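# Swap the green cake and orange bread on the plate

## Task

Lift the green cake off the plate and set it on the quilted mat standing upright, fully away from the plate. Then put the orange bread on the plate with its top facing up. When done, neither hand may touch the cake, the bread or the plate.

## Robot and tools

Robot: two arms with five-fingered hands. right_arm carries a right hand; left_arm carries its mirror-image left hand and sits on the +y side (arm names do not match image sides). Calibrated bases: left_arm (-0.014, +0.320, +0.016) m, right_arm (+0.036, -0.244, +0.001) m, both nearly unrotated. A post stands behind the arms. Loose objects may occasionally get nudged by outside pushes.

Frames: the scene frame has its origin at table-top height, midway between the nominal bases, +z up, +x out over the table. Reported hand positions (metres), quaternions (wxyz) and Hand targets are in the scene frame. Pose offsets in commands are along the current Hand target's own axes. Hand point: 0.05 m in front of the palm and 0.15 m out from the wrist face; its +z runs along the straight fingers, +y out of the palm. +x points away from the thumb on the right hand and toward it on the left. Straight fingertips reach 0.06-0.07 m past the point, about 0.06 m behind it in -y. A wrist bracket on the little-finger side can strike things. Readings can be a few cm off; arms often rest 1-3 cm (up to 5 cm) below the commanded pose without any contact.

The 28-number row, used by execute_actions and move: one flat list covering both arms, every value in [-1, 1]. Numbers 1-6 are left_arm dx, dy, dz, rx, ry, rz. Numbers 7-12 are the left hand motors: thumb_turn, thumb_bend, index, middle, ring, little. Number 13 is left force_limit and 14 is left speed. Numbers 15-28 repeat this pattern for the right arm and right hand. Pose numbers are offsets, not poses: 1.0 equals 0.6 m of travel or 180 degrees of turn, and rx, ry, rz form one rotation vector. They count from the Hand target at the start of the call or action, so sending the same offset again moves further. All six at 0 asks nothing new of that arm. Orientation is clipped to within 40 degrees of the measured orientation each step.

Hand motor numbers are absolute targets: -1 open (thumb beside palm, fingers straight), +1 closed (thumb across palm, fingers curled). force_limit maps -1 to about 0 N and +1 to 10 N at the fingertip (15 N for the two thumb motors); the motor stops closing at that load. speed rises from almost zero at -1 to full at +0.48 and stays full above; use -0.94 or lower for a soft grip. To keep a hand unchanged, resend the eight numbers of its last executed row (before any, use hand_measured plus hand_force_limit and hand_speed). A motor starts only when its target changes by 0.002 or more. With the thumb turned in, the hand wraps objects about 0.035-0.065 m thick; a thumb-tip to index-pad pinch can hold light objects up to about 0.08 m. To loosen, send a target more open than hand_measured.

Tools:
execute_actions(actions, cameras): actions is a list of actions; each action is up to 15 rows, one per 1/30 s step; a short table repeats its final row to step 15. Each row counts from the action's starting pose, not the prior row. cameras lists camera names, ["all"], or []; images come by default only for an empty actions list.
move(target, speed, blend, blocking, cameras): target is one row or a list of up to 15 rows, all offsets from the Hand targets at the move's start. speed is m/s (0.002 to 4.3, default 0.25; turning at twice that in rad/s), one value or one per target. blend in metres rounds corners; 0 stops at each target. Paths are straight, shared and capped at 10 s, and do not avoid obstacles. blocking=false returns after about 0.5 s while motion continues.
wait(seconds 0-3600, cameras): lets time pass without new commands.
stop(cameras): brakes a running move.
zoom_image(camera, region [x0, y0, x1, y1] pixels, at most 504x504): closer view of a camera's newest image.
show_instructions(): reference images.
finished_scene(scene=1): ends the scene permanently.

Cameras: cam_head_left, cam_head_right, cam_high, cam_low (672x504), cam_left_wrist, cam_right_wrist (616x616 fisheye).

Results: per arm end_effector_position, end_effector_quat_wxyz, Hand target (base for the next offsets), joint positions, velocities, torques, motor temperatures; per hand hand_measured, hand_stopped_by (moving, target, force, stalled, fault), hand_load_n (positive means the finger is pushed open; near 0 after a lost grip), hand_force_limit, hand_speed. A move adds a move: line saying how it ended (done, off_target, moving, held, fault) and limits (paced = pose clipped, held = steps withheld). If an arm rests short, resend the missing distance as an offset. A blocked arm keeps pressing until commanded back past its hand point.

Avoid: dropping anything even a few mm, releasing moving objects, fast contacts or hard presses, letting anything leave the table, arms or hands touching each other, closing one hand on the other, and excess finger loads. Long holds or stretched arms heat motors; at 100 °C the arm goes limp for 30-60 s.

Each tool is called after "Request:" by a JSON object that holds its "name" and its "arguments".

Reference images:

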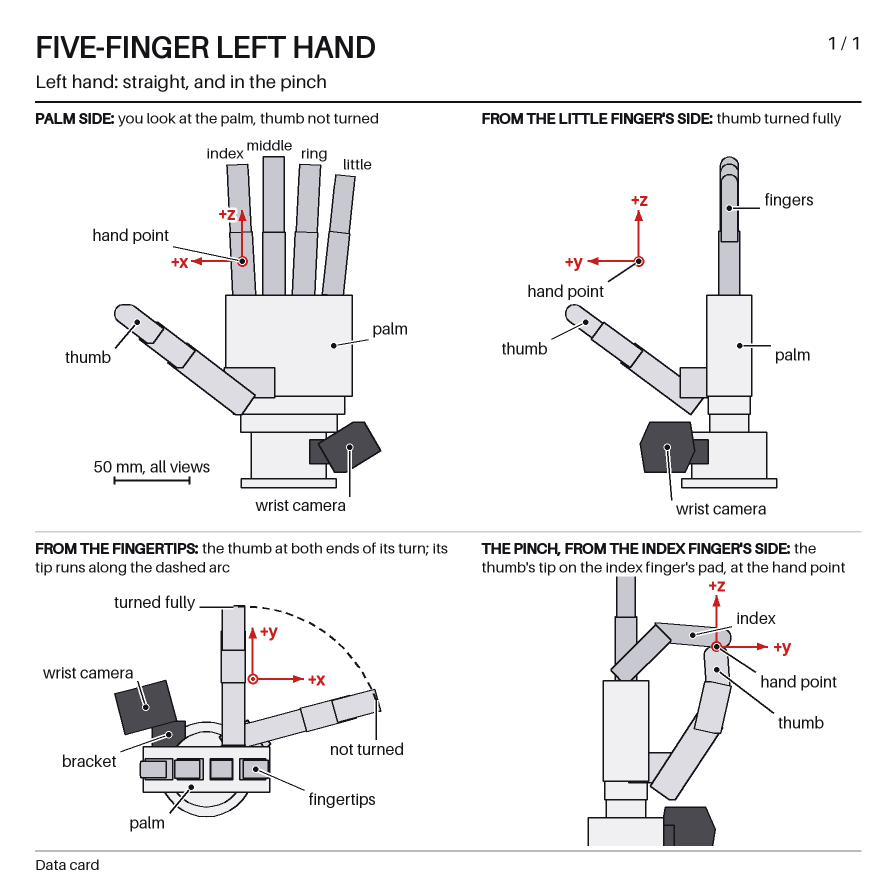

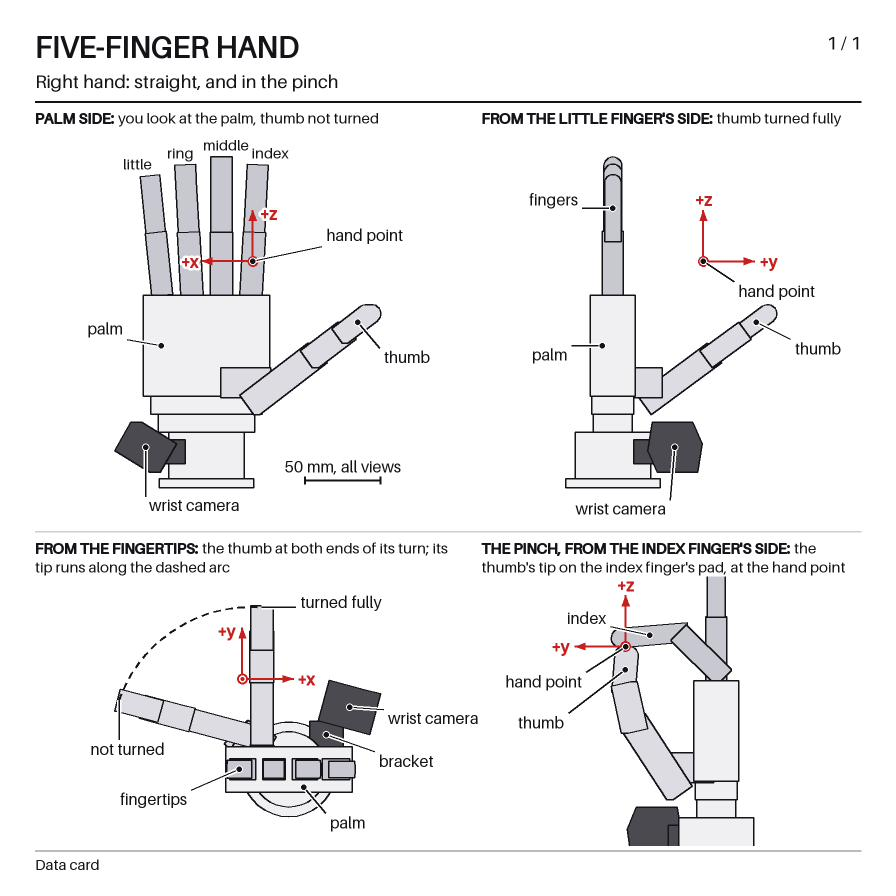

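## Session

Request:
{"name": "execute_actions", "arguments": {"actions": []}}

Scene clock: 0.00 s.
left_arm: end_effector_position=(+0.2532, -0.0674, +0.2495) hand_measured=(-1.000, -1.000, -1.000, -1.000, -1.000, -1.000) hand_load_n=(+0.0, +0.0, +0.0, +0.0, +0.0, +0.0) hand_stopped_by=(target, target, target, target, target, target) hand_force_limit=0.00 hand_speed=-0.80 end_effector_quat_wxyz=(-0.010, -0.650, +0.760, -0.011) | right_arm: end_effector_position=(+0.1661, -0.3488, +0.1239) hand_measured=(-1.000, -1.000, -1.000, -1.000, -1.000, -1.000) hand_load_n=(+0.0, +0.0, +0.0, +0.0, +0.0, +0.0) hand_stopped_by=(target, target, target, target, target, target) hand_force_limit=0.00 hand_speed=-0.80 end_effector_quat_wxyz=(+0.091, +0.276, +0.957, +0.006)
Joint positions: left_arm=[-0.813 1.615 1.601 -1.536 0.02 -0.673] | right_arm=[-1.287 0.607 0.545 -1.422 -0.16 0.854]
Joint velocities: within noise
Joint torques (N m): no reading
Motor temperatures (°C): left_arm=[32 29 28 29 33 28] | right_arm=[34 28 27 26 29 29]
Heat: left arm: hottest wrist yaw 33 °C; right arm: hottest waist 34 °C.
Hand target: left_arm +0.2569, -0.0715, +0.2568; -0.009, -0.650, +0.760, -0.021 | right_arm +0.1676, -0.3540, +0.1312; +0.096, +0.275, +0.957, -0.002

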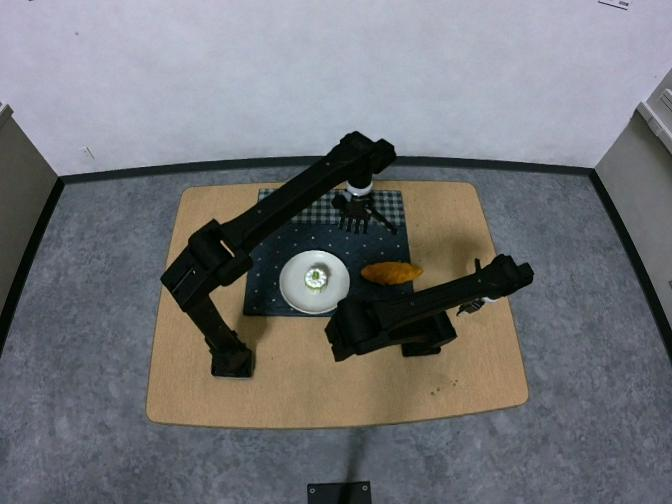

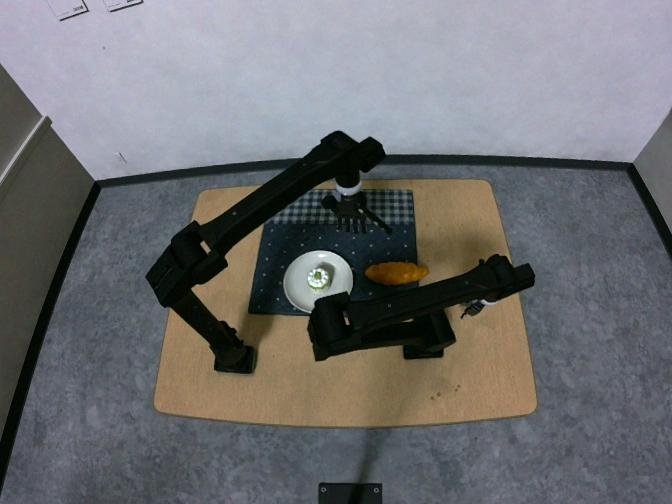

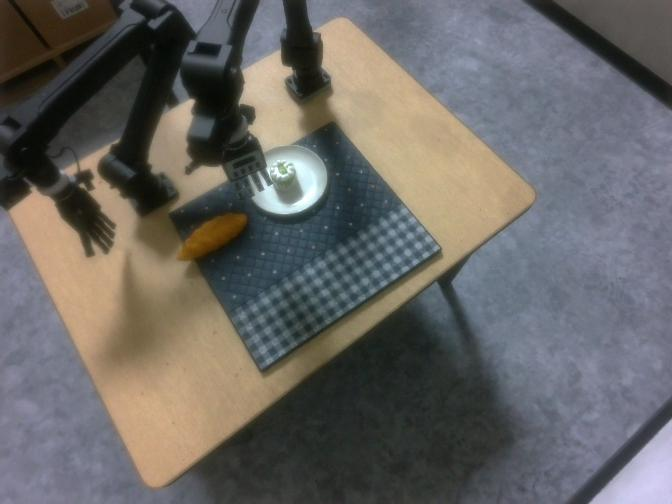

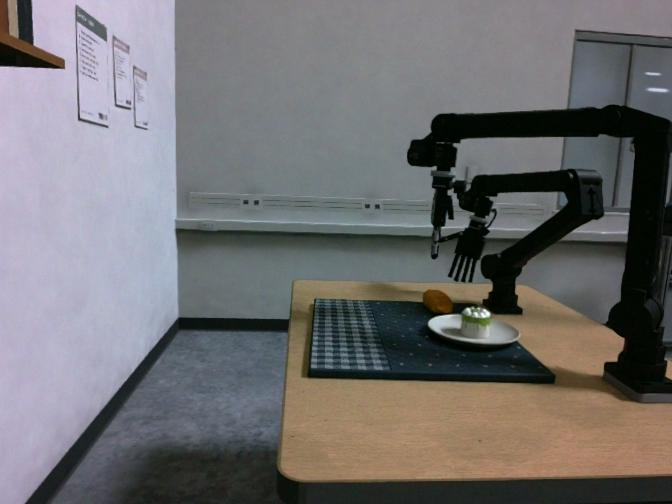

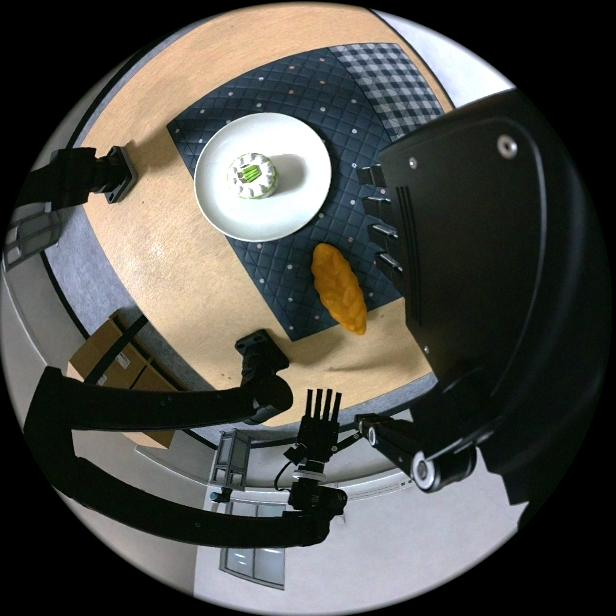

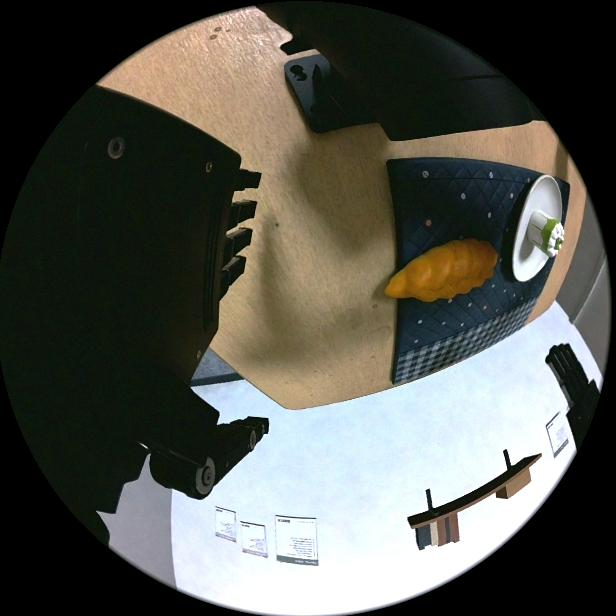

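Request:
{"name": "zoom_image", "arguments": {"camera": "cam_low", "region": [380, 260, 560, 395]}}

Request:
{"name": "zoom_image", "arguments": {"camera": "cam_high", "region": [160, 130, 340, 265]}}

Request:
{"name": "zoom_image", "arguments": {"camera": "cam_left_wrist", "region": [170, 90, 420, 350]}}

Request:
{"name": "zoom_image", "arguments": {"camera": "cam_right_wrist", "region": [370, 140, 600, 400]}}

Request:
{"name": "zoom_image", "arguments": {"camera": "cam_head_left", "region": [230, 180, 450, 340]}}

Scaled by 2.800 from the camera's image (finer frame: 960x720).

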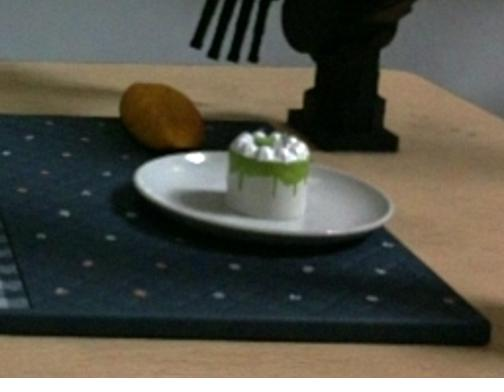

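Scaled by 2.800 from the camera's image (finer frame: 960x720).

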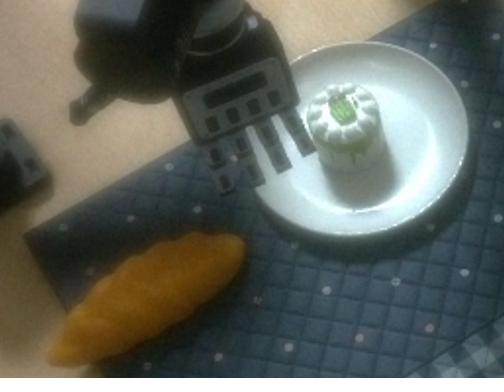

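Scaled by 1.938 from the camera's image (finer frame: 880x880).

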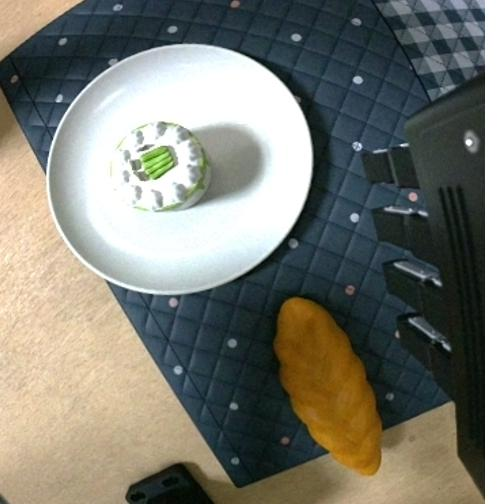

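Scaled by 1.938 from the camera's image (finer frame: 880x880).

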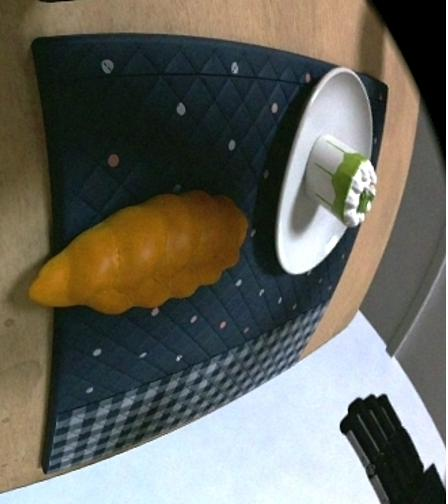

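Scaled by 2.291 from the camera's image (finer frame: 960x720).

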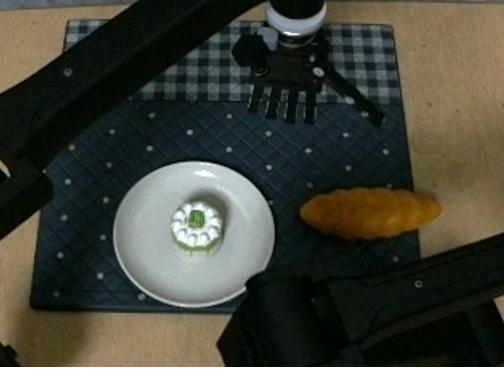

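Request:
{"name": "move", "arguments": {"target": [-0.207, 0.055, 0.085, 0.277, 0.069, 0.165, 1, -1, -1, -1, -1, -1, 0, 0, -0.029, 0.334, -0.180, -0.060, 0.0485, -0.732, 1, -1, -1, -1, -1, -1, 0, 0], "cameras": ["all"]}}

Scene clock: 147.83 s.
left_arm: end_effector_position=(+0.2400, +0.0495, +0.2013) hand_measured=(+1.000, -1.000, -1.000, -1.000, -1.000, -1.000) hand_load_n=(+0.0, +0.0, +0.0, +0.0, +0.0, +0.0) hand_stopped_by=(target, target, target, target, target, target) hand_force_limit=0.00 hand_speed=0.00 end_effector_quat_wxyz=(+0.181, -0.379, +0.815, -0.400) | right_arm: end_effector_position=(+0.2576, -0.1876, +0.2368) hand_measured=(+1.000, -1.000, -1.000, -1.000, -1.000, -1.000) hand_load_n=(+0.0, +0.5, +0.0, +0.0, +0.0, +0.0) hand_stopped_by=(target, target, target, target, target, target) hand_force_limit=0.00 hand_speed=0.00 end_effector_quat_wxyz=(+0.008, +0.761, -0.649, -0.007)
Joint positions: left_arm=[-0.729 0.831 0.676 -0.506 -0.027 -0.031] | right_arm=[0.124 1.102 1.112 -1.602 -0.001 -0.032]
Joint torques (N m): left_arm=[-0.32 -4.95 9.29 2.17 0.02 0.12] | right_arm=[0.85 -6.48 11.97 -0.64 0.14 -0.11]
Motor temperatures (°C): left_arm=[32 31 33 28 32 27] | right_arm=[33 28 33 26 29 29]
Heat: left arm: hottest elbow 33 °C; right arm: hottest waist 33 °C.
Hand target: left_arm +0.2443, +0.0539, +0.2003; +0.189, -0.378, +0.811, -0.404 | right_arm +0.2681, -0.1868, +0.2502; +0.000, +0.767, -0.642, +0.001
Off the commanded pose: left_arm 0.006 m, 1 deg | right_arm 0.017 m, 2 deg.
move: off_target (right_arm)
cam_left_wrist: T_world_to_cam=[[0.27049, -0.62978, 0.72815, -0.17284], [-0.95553, -0.26793, 0.12322, 0.21962], [0.11749, -0.7291, -0.67425, 0.26223]] pos_world=[0.2258, 0.14118, 0.2756]
cam_right_wrist: T_world_to_cam=[[-0.91586, -0.40103, 0.01918, 0.16127], [-0.33612, 0.79201, 0.50965, 0.11594], [-0.21958, 0.46033, -0.86017, 0.46147]] pos_world=[0.288, -0.23958, 0.33476]

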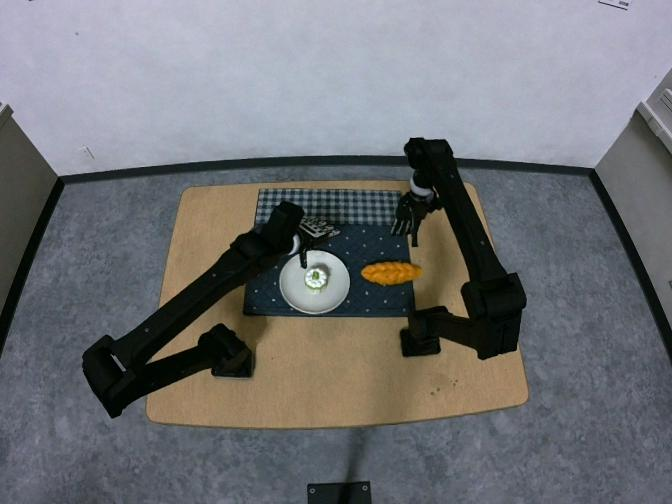

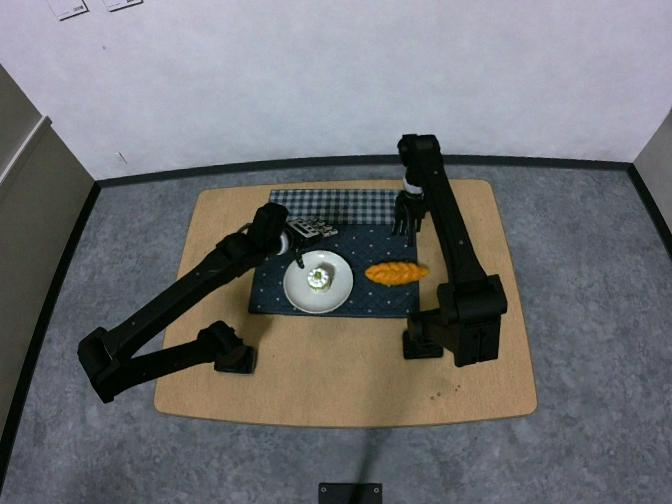

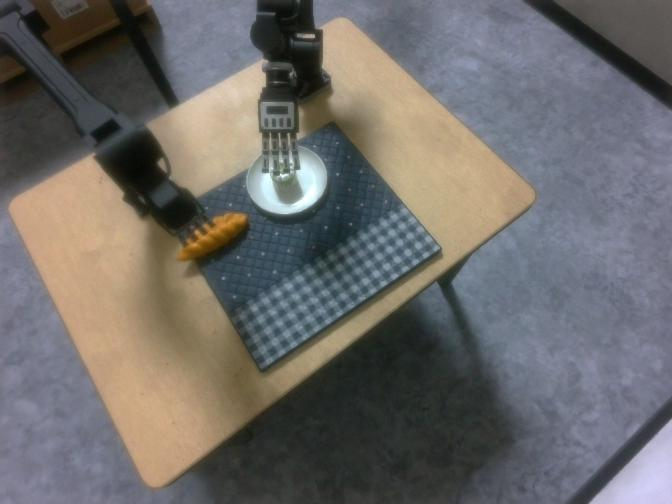

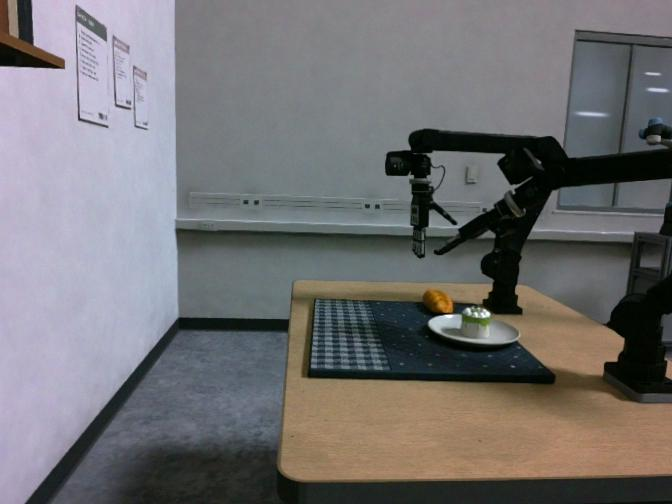

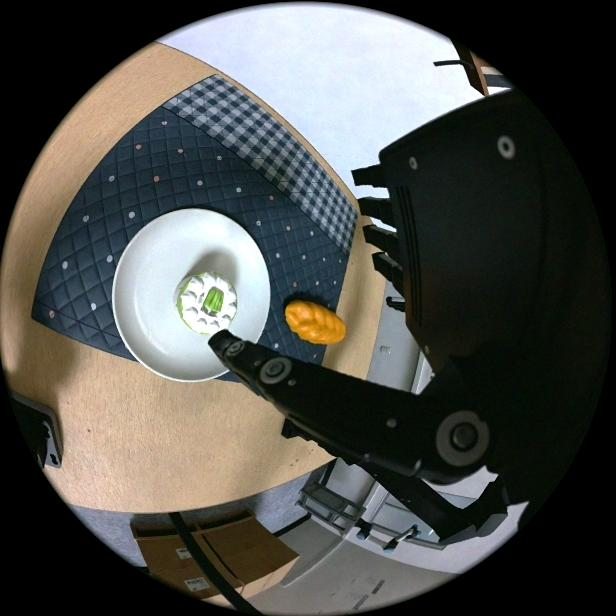

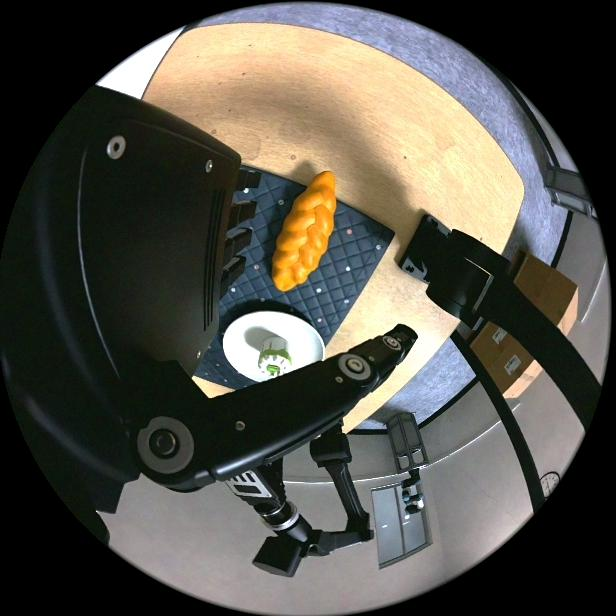

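Request:
{"name": "move", "arguments": {"target": [0.0133, 0.149, 0.080, 0, 0, 0, 1, -1, -1, -1, -1, -1, 0, 0, 0,0,0,0,0,0, 1, -1, -1, -1, -1, -1, 0, 0], "cameras": ["all"], "speed": 0.15}}

Request:
{"name": "zoom_image", "arguments": {"camera": "cam_low", "region": [420, 240, 560, 360]}}

Request:
{"name": "zoom_image", "arguments": {"camera": "cam_high", "region": [220, 100, 360, 220]}}

Request:
{"name": "zoom_image", "arguments": {"camera": "cam_head_left", "region": [250, 210, 390, 330]}}

Request:
{"name": "zoom_image", "arguments": {"camera": "cam_left_wrist", "region": [100, 150, 400, 450]}}

Scene clock: 181.13 s.
left_arm: end_effector_position=(+0.2307, +0.0627, +0.1031) hand_measured=(+1.000, -1.000, -1.000, -1.000, -1.000, -1.000) hand_load_n=(+0.0, +0.0, +0.0, +0.0, +0.0, +0.0) hand_stopped_by=(target, target, target, target, target, target) hand_force_limit=0.00 hand_speed=0.00 end_effector_quat_wxyz=(+0.192, -0.381, +0.811, -0.400) | right_arm: end_effector_position=(+0.2576, -0.1876, +0.2368) hand_measured=(+1.000, -1.000, -1.000, -1.000, -1.000, -1.000) hand_load_n=(+0.0, +0.0, -0.5, +0.0, +0.0, +0.0) hand_stopped_by=(target, target, target, target, target, target) hand_force_limit=0.00 hand_speed=0.00 end_effector_quat_wxyz=(+0.008, +0.761, -0.649, -0.007)
Joint positions: left_arm=[-0.732 0.88 0.423 -0.194 -0.05 -0.03] | right_arm=[0.124 1.102 1.112 -1.602 -0.001 -0.033]
Joint torques (N m): left_arm=[-3.49 -3.19 8.83 2.1 -0.14 -0.14] | right_arm=[0.79 -6.48 11.97 -0.62 0.14 -0.12]
Heat: left arm: hottest waist 32 °C; right arm: hottest elbow 35 °C.
Hand target: left_arm +0.2274, +0.0579, +0.0999; +0.189, -0.378, +0.811, -0.404 | right_arm +0.2681, -0.1869, +0.2502; +0.000, +0.767, -0.642, +0.001
Off the commanded pose: left_arm 0.007 m, 1 deg | right_arm 0.017 m, 2 deg.
move: done
cam_left_wrist: T_world_to_cam=[[0.26703, -0.62823, 0.73076, -0.09001], [-0.95346, -0.28242, 0.10561, 0.22861], [0.14003, -0.72496, -0.67441, 0.20134]] pos_world=[0.21381, 0.15398, 0.17742]
cam_right_wrist: T_world_to_cam=[[-0.91554, -0.40177, 0.01923, 0.16107], [-0.33674, 0.79175, 0.50965, 0.11609], [-0.21998, 0.46013, -0.86017, 0.46156]] pos_world=[0.28809, -0.23958, 0.33476]

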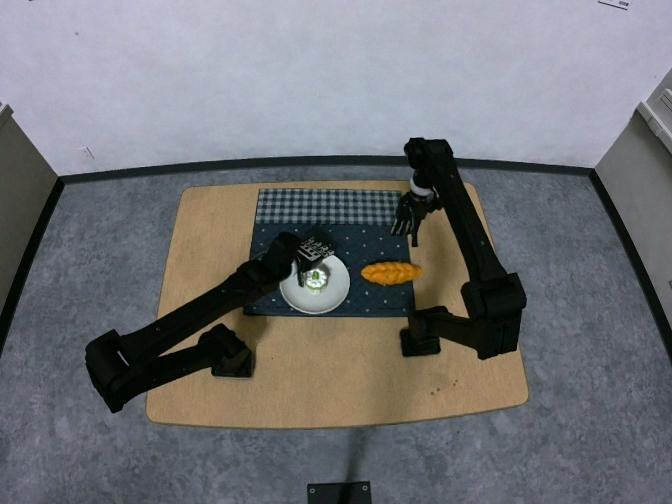

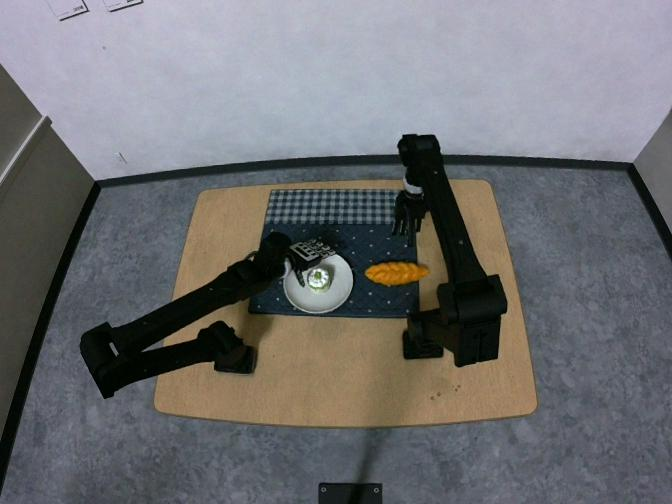

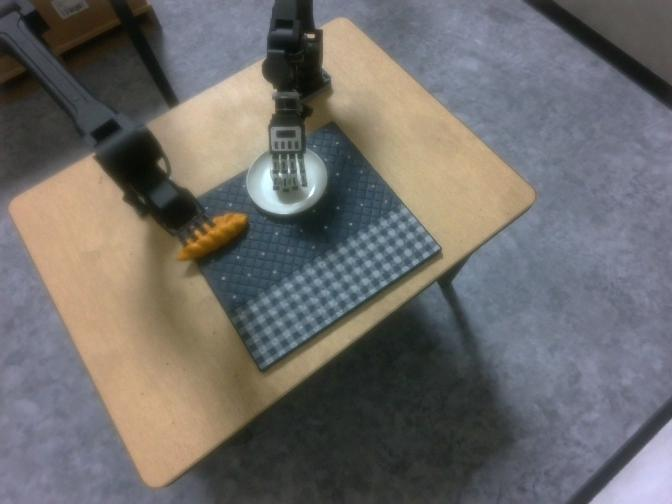

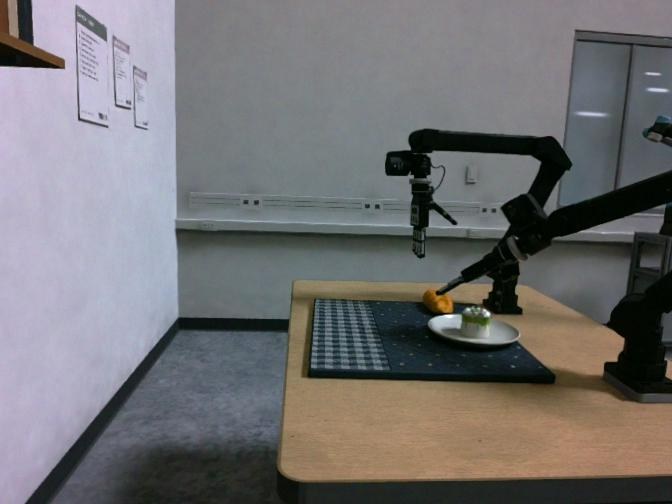

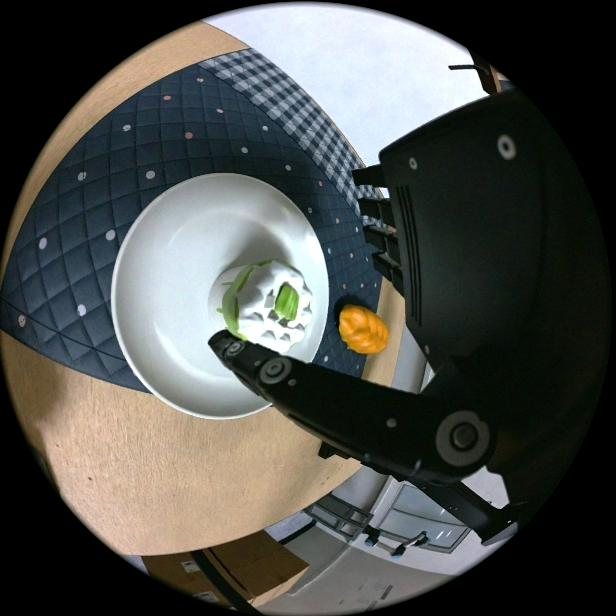

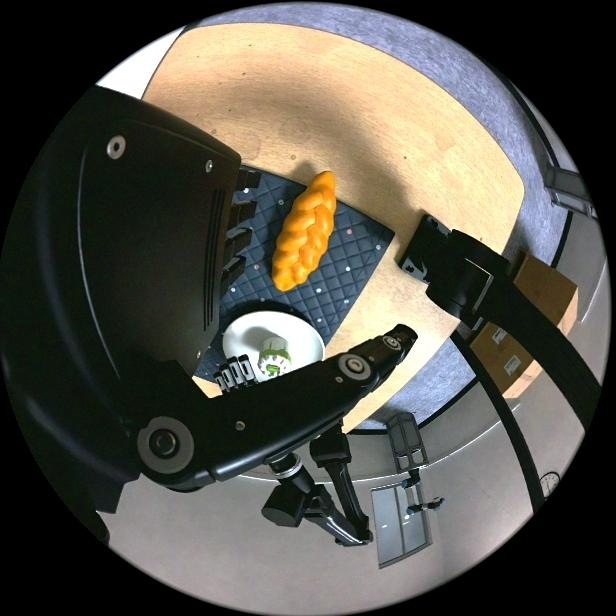

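Scaled by 3.600 from the camera's image (finer frame: 960x720).

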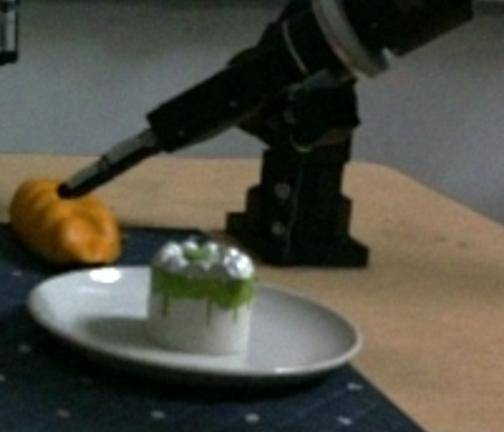

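Scaled by 3.600 from the camera's image (finer frame: 960x720).

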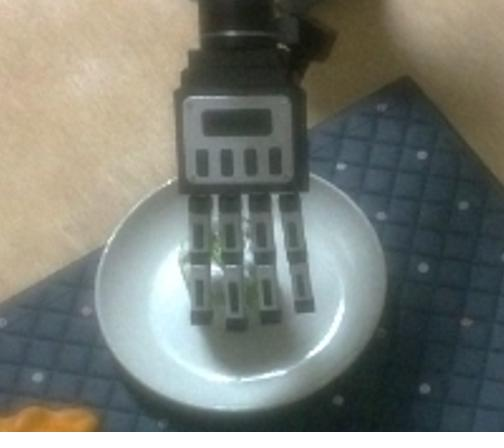

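Scaled by 3.600 from the camera's image (finer frame: 960x720).

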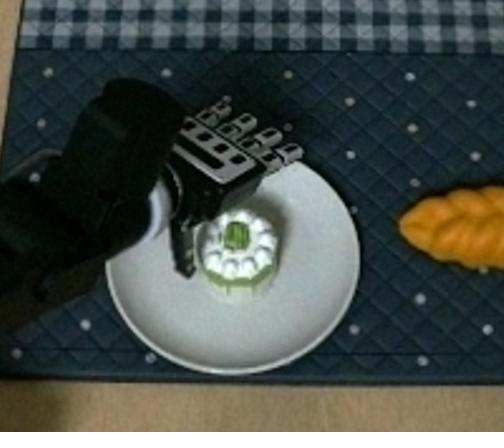

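Scaled by 1.680 from the camera's image (finer frame: 880x880).

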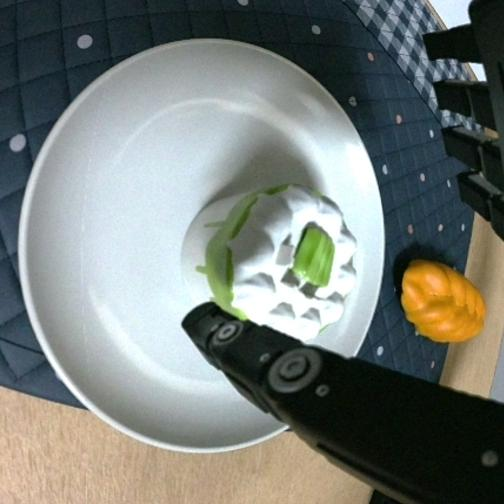

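Request:
{"name": "move", "arguments": {"target": [[0.0177, 0.0113, -0.0148, 0, 0, 0, 1, -1, -1, -1, -1, -1, 0, 0, -0.013, 0.025, 0.15, 0.25, 0.011, 0.0264, 1, -1, -1, -1, -1, -1, 0, 0], [0.0177, 0.0778, 0.0353, 0, 0, 0, 1, -1, -1, -1, -1, -1, 0, 0, -0.013, 0.025, 0.15, 0.25, 0.011, 0.0264, 1, -1, -1, -1, -1, -1, 0, 0]], "cameras": ["all"], "speed": [0.2, 0.08]}}

Request:
{"name": "zoom_image", "arguments": {"camera": "cam_low", "region": [400, 220, 560, 360]}}

Request:
{"name": "zoom_image", "arguments": {"camera": "cam_head_left", "region": [250, 210, 430, 330]}}

Request:
{"name": "zoom_image", "arguments": {"camera": "cam_left_wrist", "region": [100, 150, 400, 450]}}

Request:
{"name": "zoom_image", "arguments": {"camera": "cam_right_wrist", "region": [200, 150, 500, 450]}}

Scene clock: 248.03 s.
left_arm: end_effector_position=(+0.2169, +0.0604, +0.0540) hand_measured=(+1.000, -1.000, -1.000, -1.000, -1.000, -1.000) hand_load_n=(+0.0, +0.5, +0.0, +0.0, +0.0, +0.0) hand_stopped_by=(target, target, target, target, target, target) hand_force_limit=0.00 hand_speed=0.00 end_effector_quat_wxyz=(+0.194, -0.379, +0.811, -0.401) | right_arm: end_effector_position=(+0.2495, -0.1847, +0.1619) hand_measured=(+1.000, -1.000, -1.000, -1.000, -1.000, -1.000) hand_load_n=(+0.0, +0.0, +0.0, +0.0, +0.0, +0.0) hand_stopped_by=(target, target, target, target, target, target) hand_force_limit=0.00 hand_speed=0.00 end_effector_quat_wxyz=(-0.275, +0.686, -0.622, +0.257)
Joint positions: left_arm=[-0.782 0.974 0.314 0.01 -0.09 -0.055] | right_arm=[0.18 0.389 0.544 -0.957 0.069 0.055]
Joint torques (N m): left_arm=[-2.73 -3.49 7.82 2.26 -0.21 -0.19] | right_arm=[1.2 0.5 8.55 2.18 0.19 0.21]
Heat: left arm: hottest waist 32 °C; right arm: hottest elbow 36 °C.
Hand target: left_arm +0.2120, +0.0570, +0.0499; +0.189, -0.378, +0.811, -0.404 | right_arm +0.2519, -0.1820, +0.1601; -0.282, +0.682, -0.623, +0.259
Off the commanded pose: left_arm 0.007 m, 1 deg | right_arm 0.004 m, 1 deg.
move: done
cam_left_wrist: T_world_to_cam=[[0.26074, -0.63032, 0.73124, -0.05036], [-0.95506, -0.27902, 0.10004, 0.22041], [0.14098, -0.72446, -0.67474, 0.16828]] pos_world=[0.19991, 0.15167, 0.12832]
cam_right_wrist: T_world_to_cam=[[-0.66629, -0.32303, -0.67209, 0.22049], [-0.58356, 0.78698, 0.20028, 0.26007], [0.46423, 0.52565, -0.71287, 0.21154]] pos_world=[0.20048, -0.24464, 0.2469]

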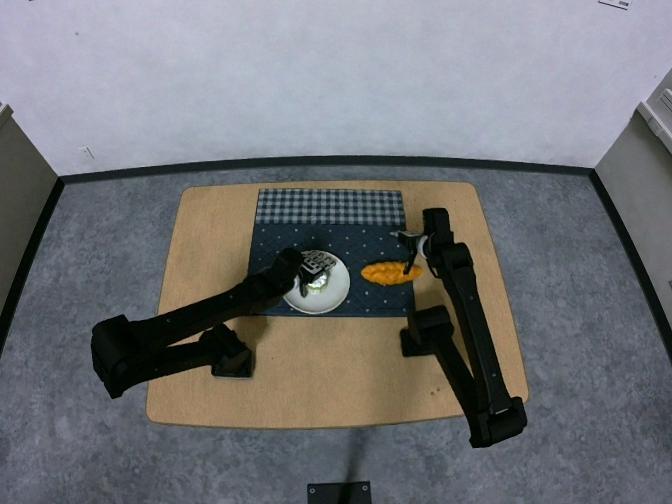

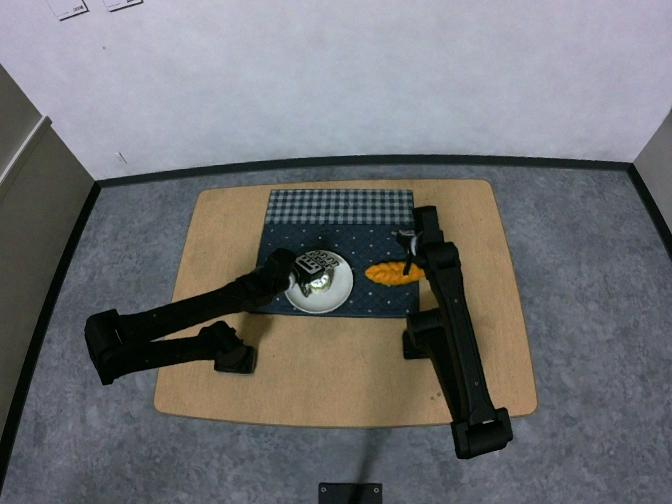

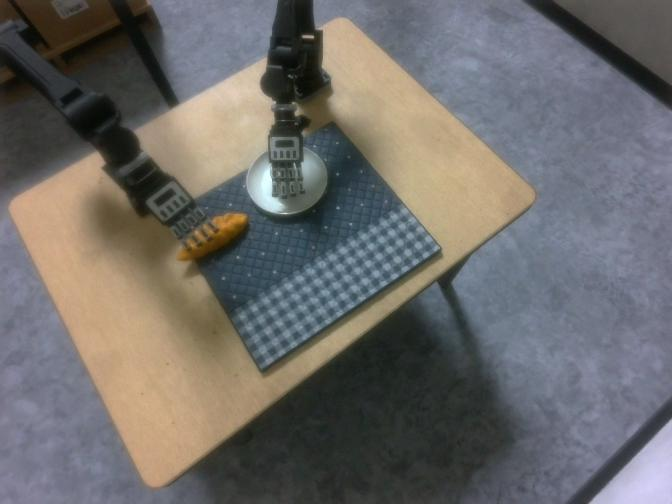

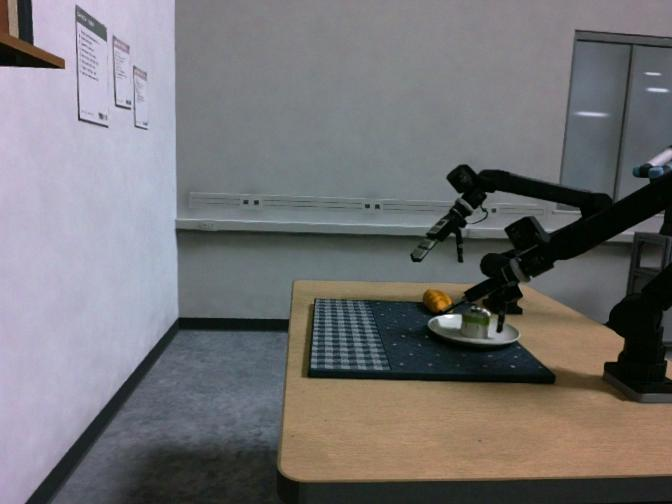

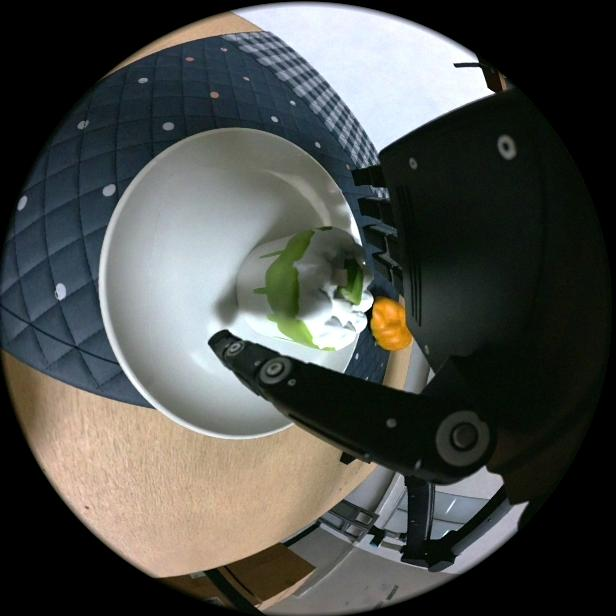

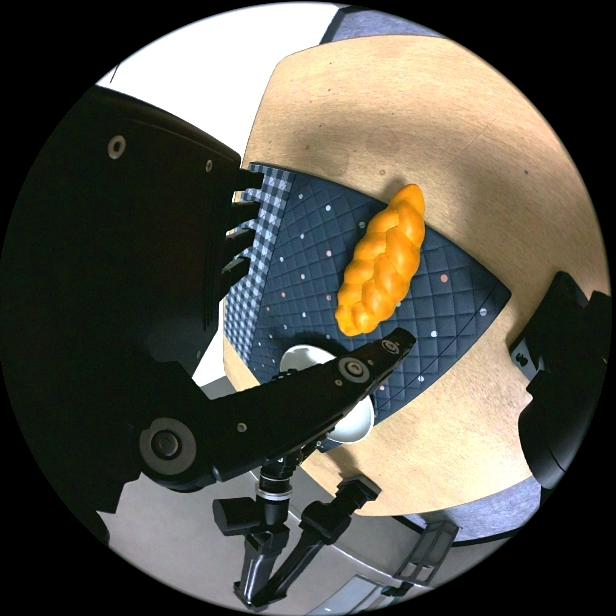

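Scaled by 3.150 from the camera's image (finer frame: 960x720).

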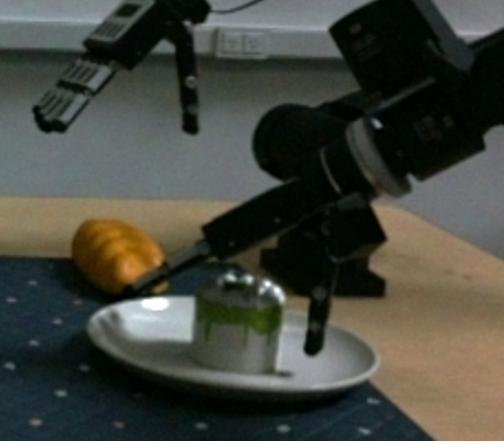

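Scaled by 2.800 from the camera's image (finer frame: 960x720).

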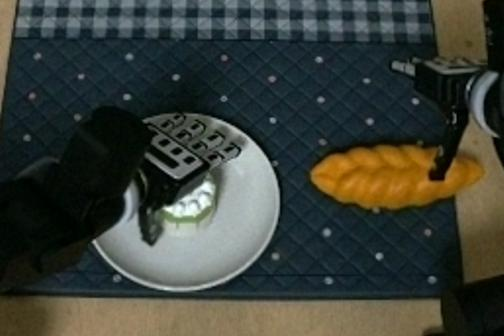

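Scaled by 1.680 from the camera's image (finer frame: 880x880).

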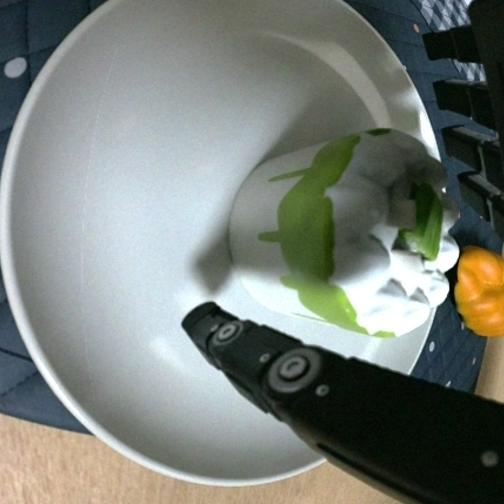

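Scaled by 1.680 from the camera's image (finer frame: 880x880).

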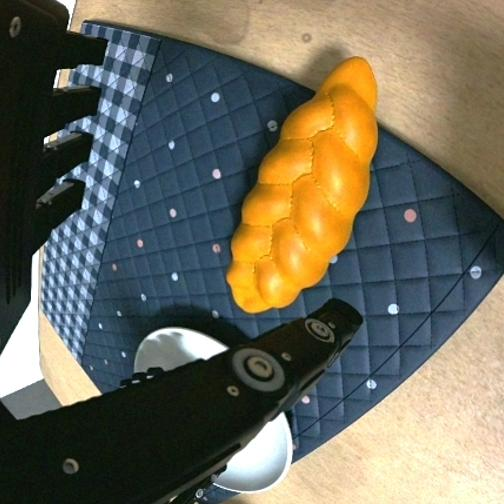

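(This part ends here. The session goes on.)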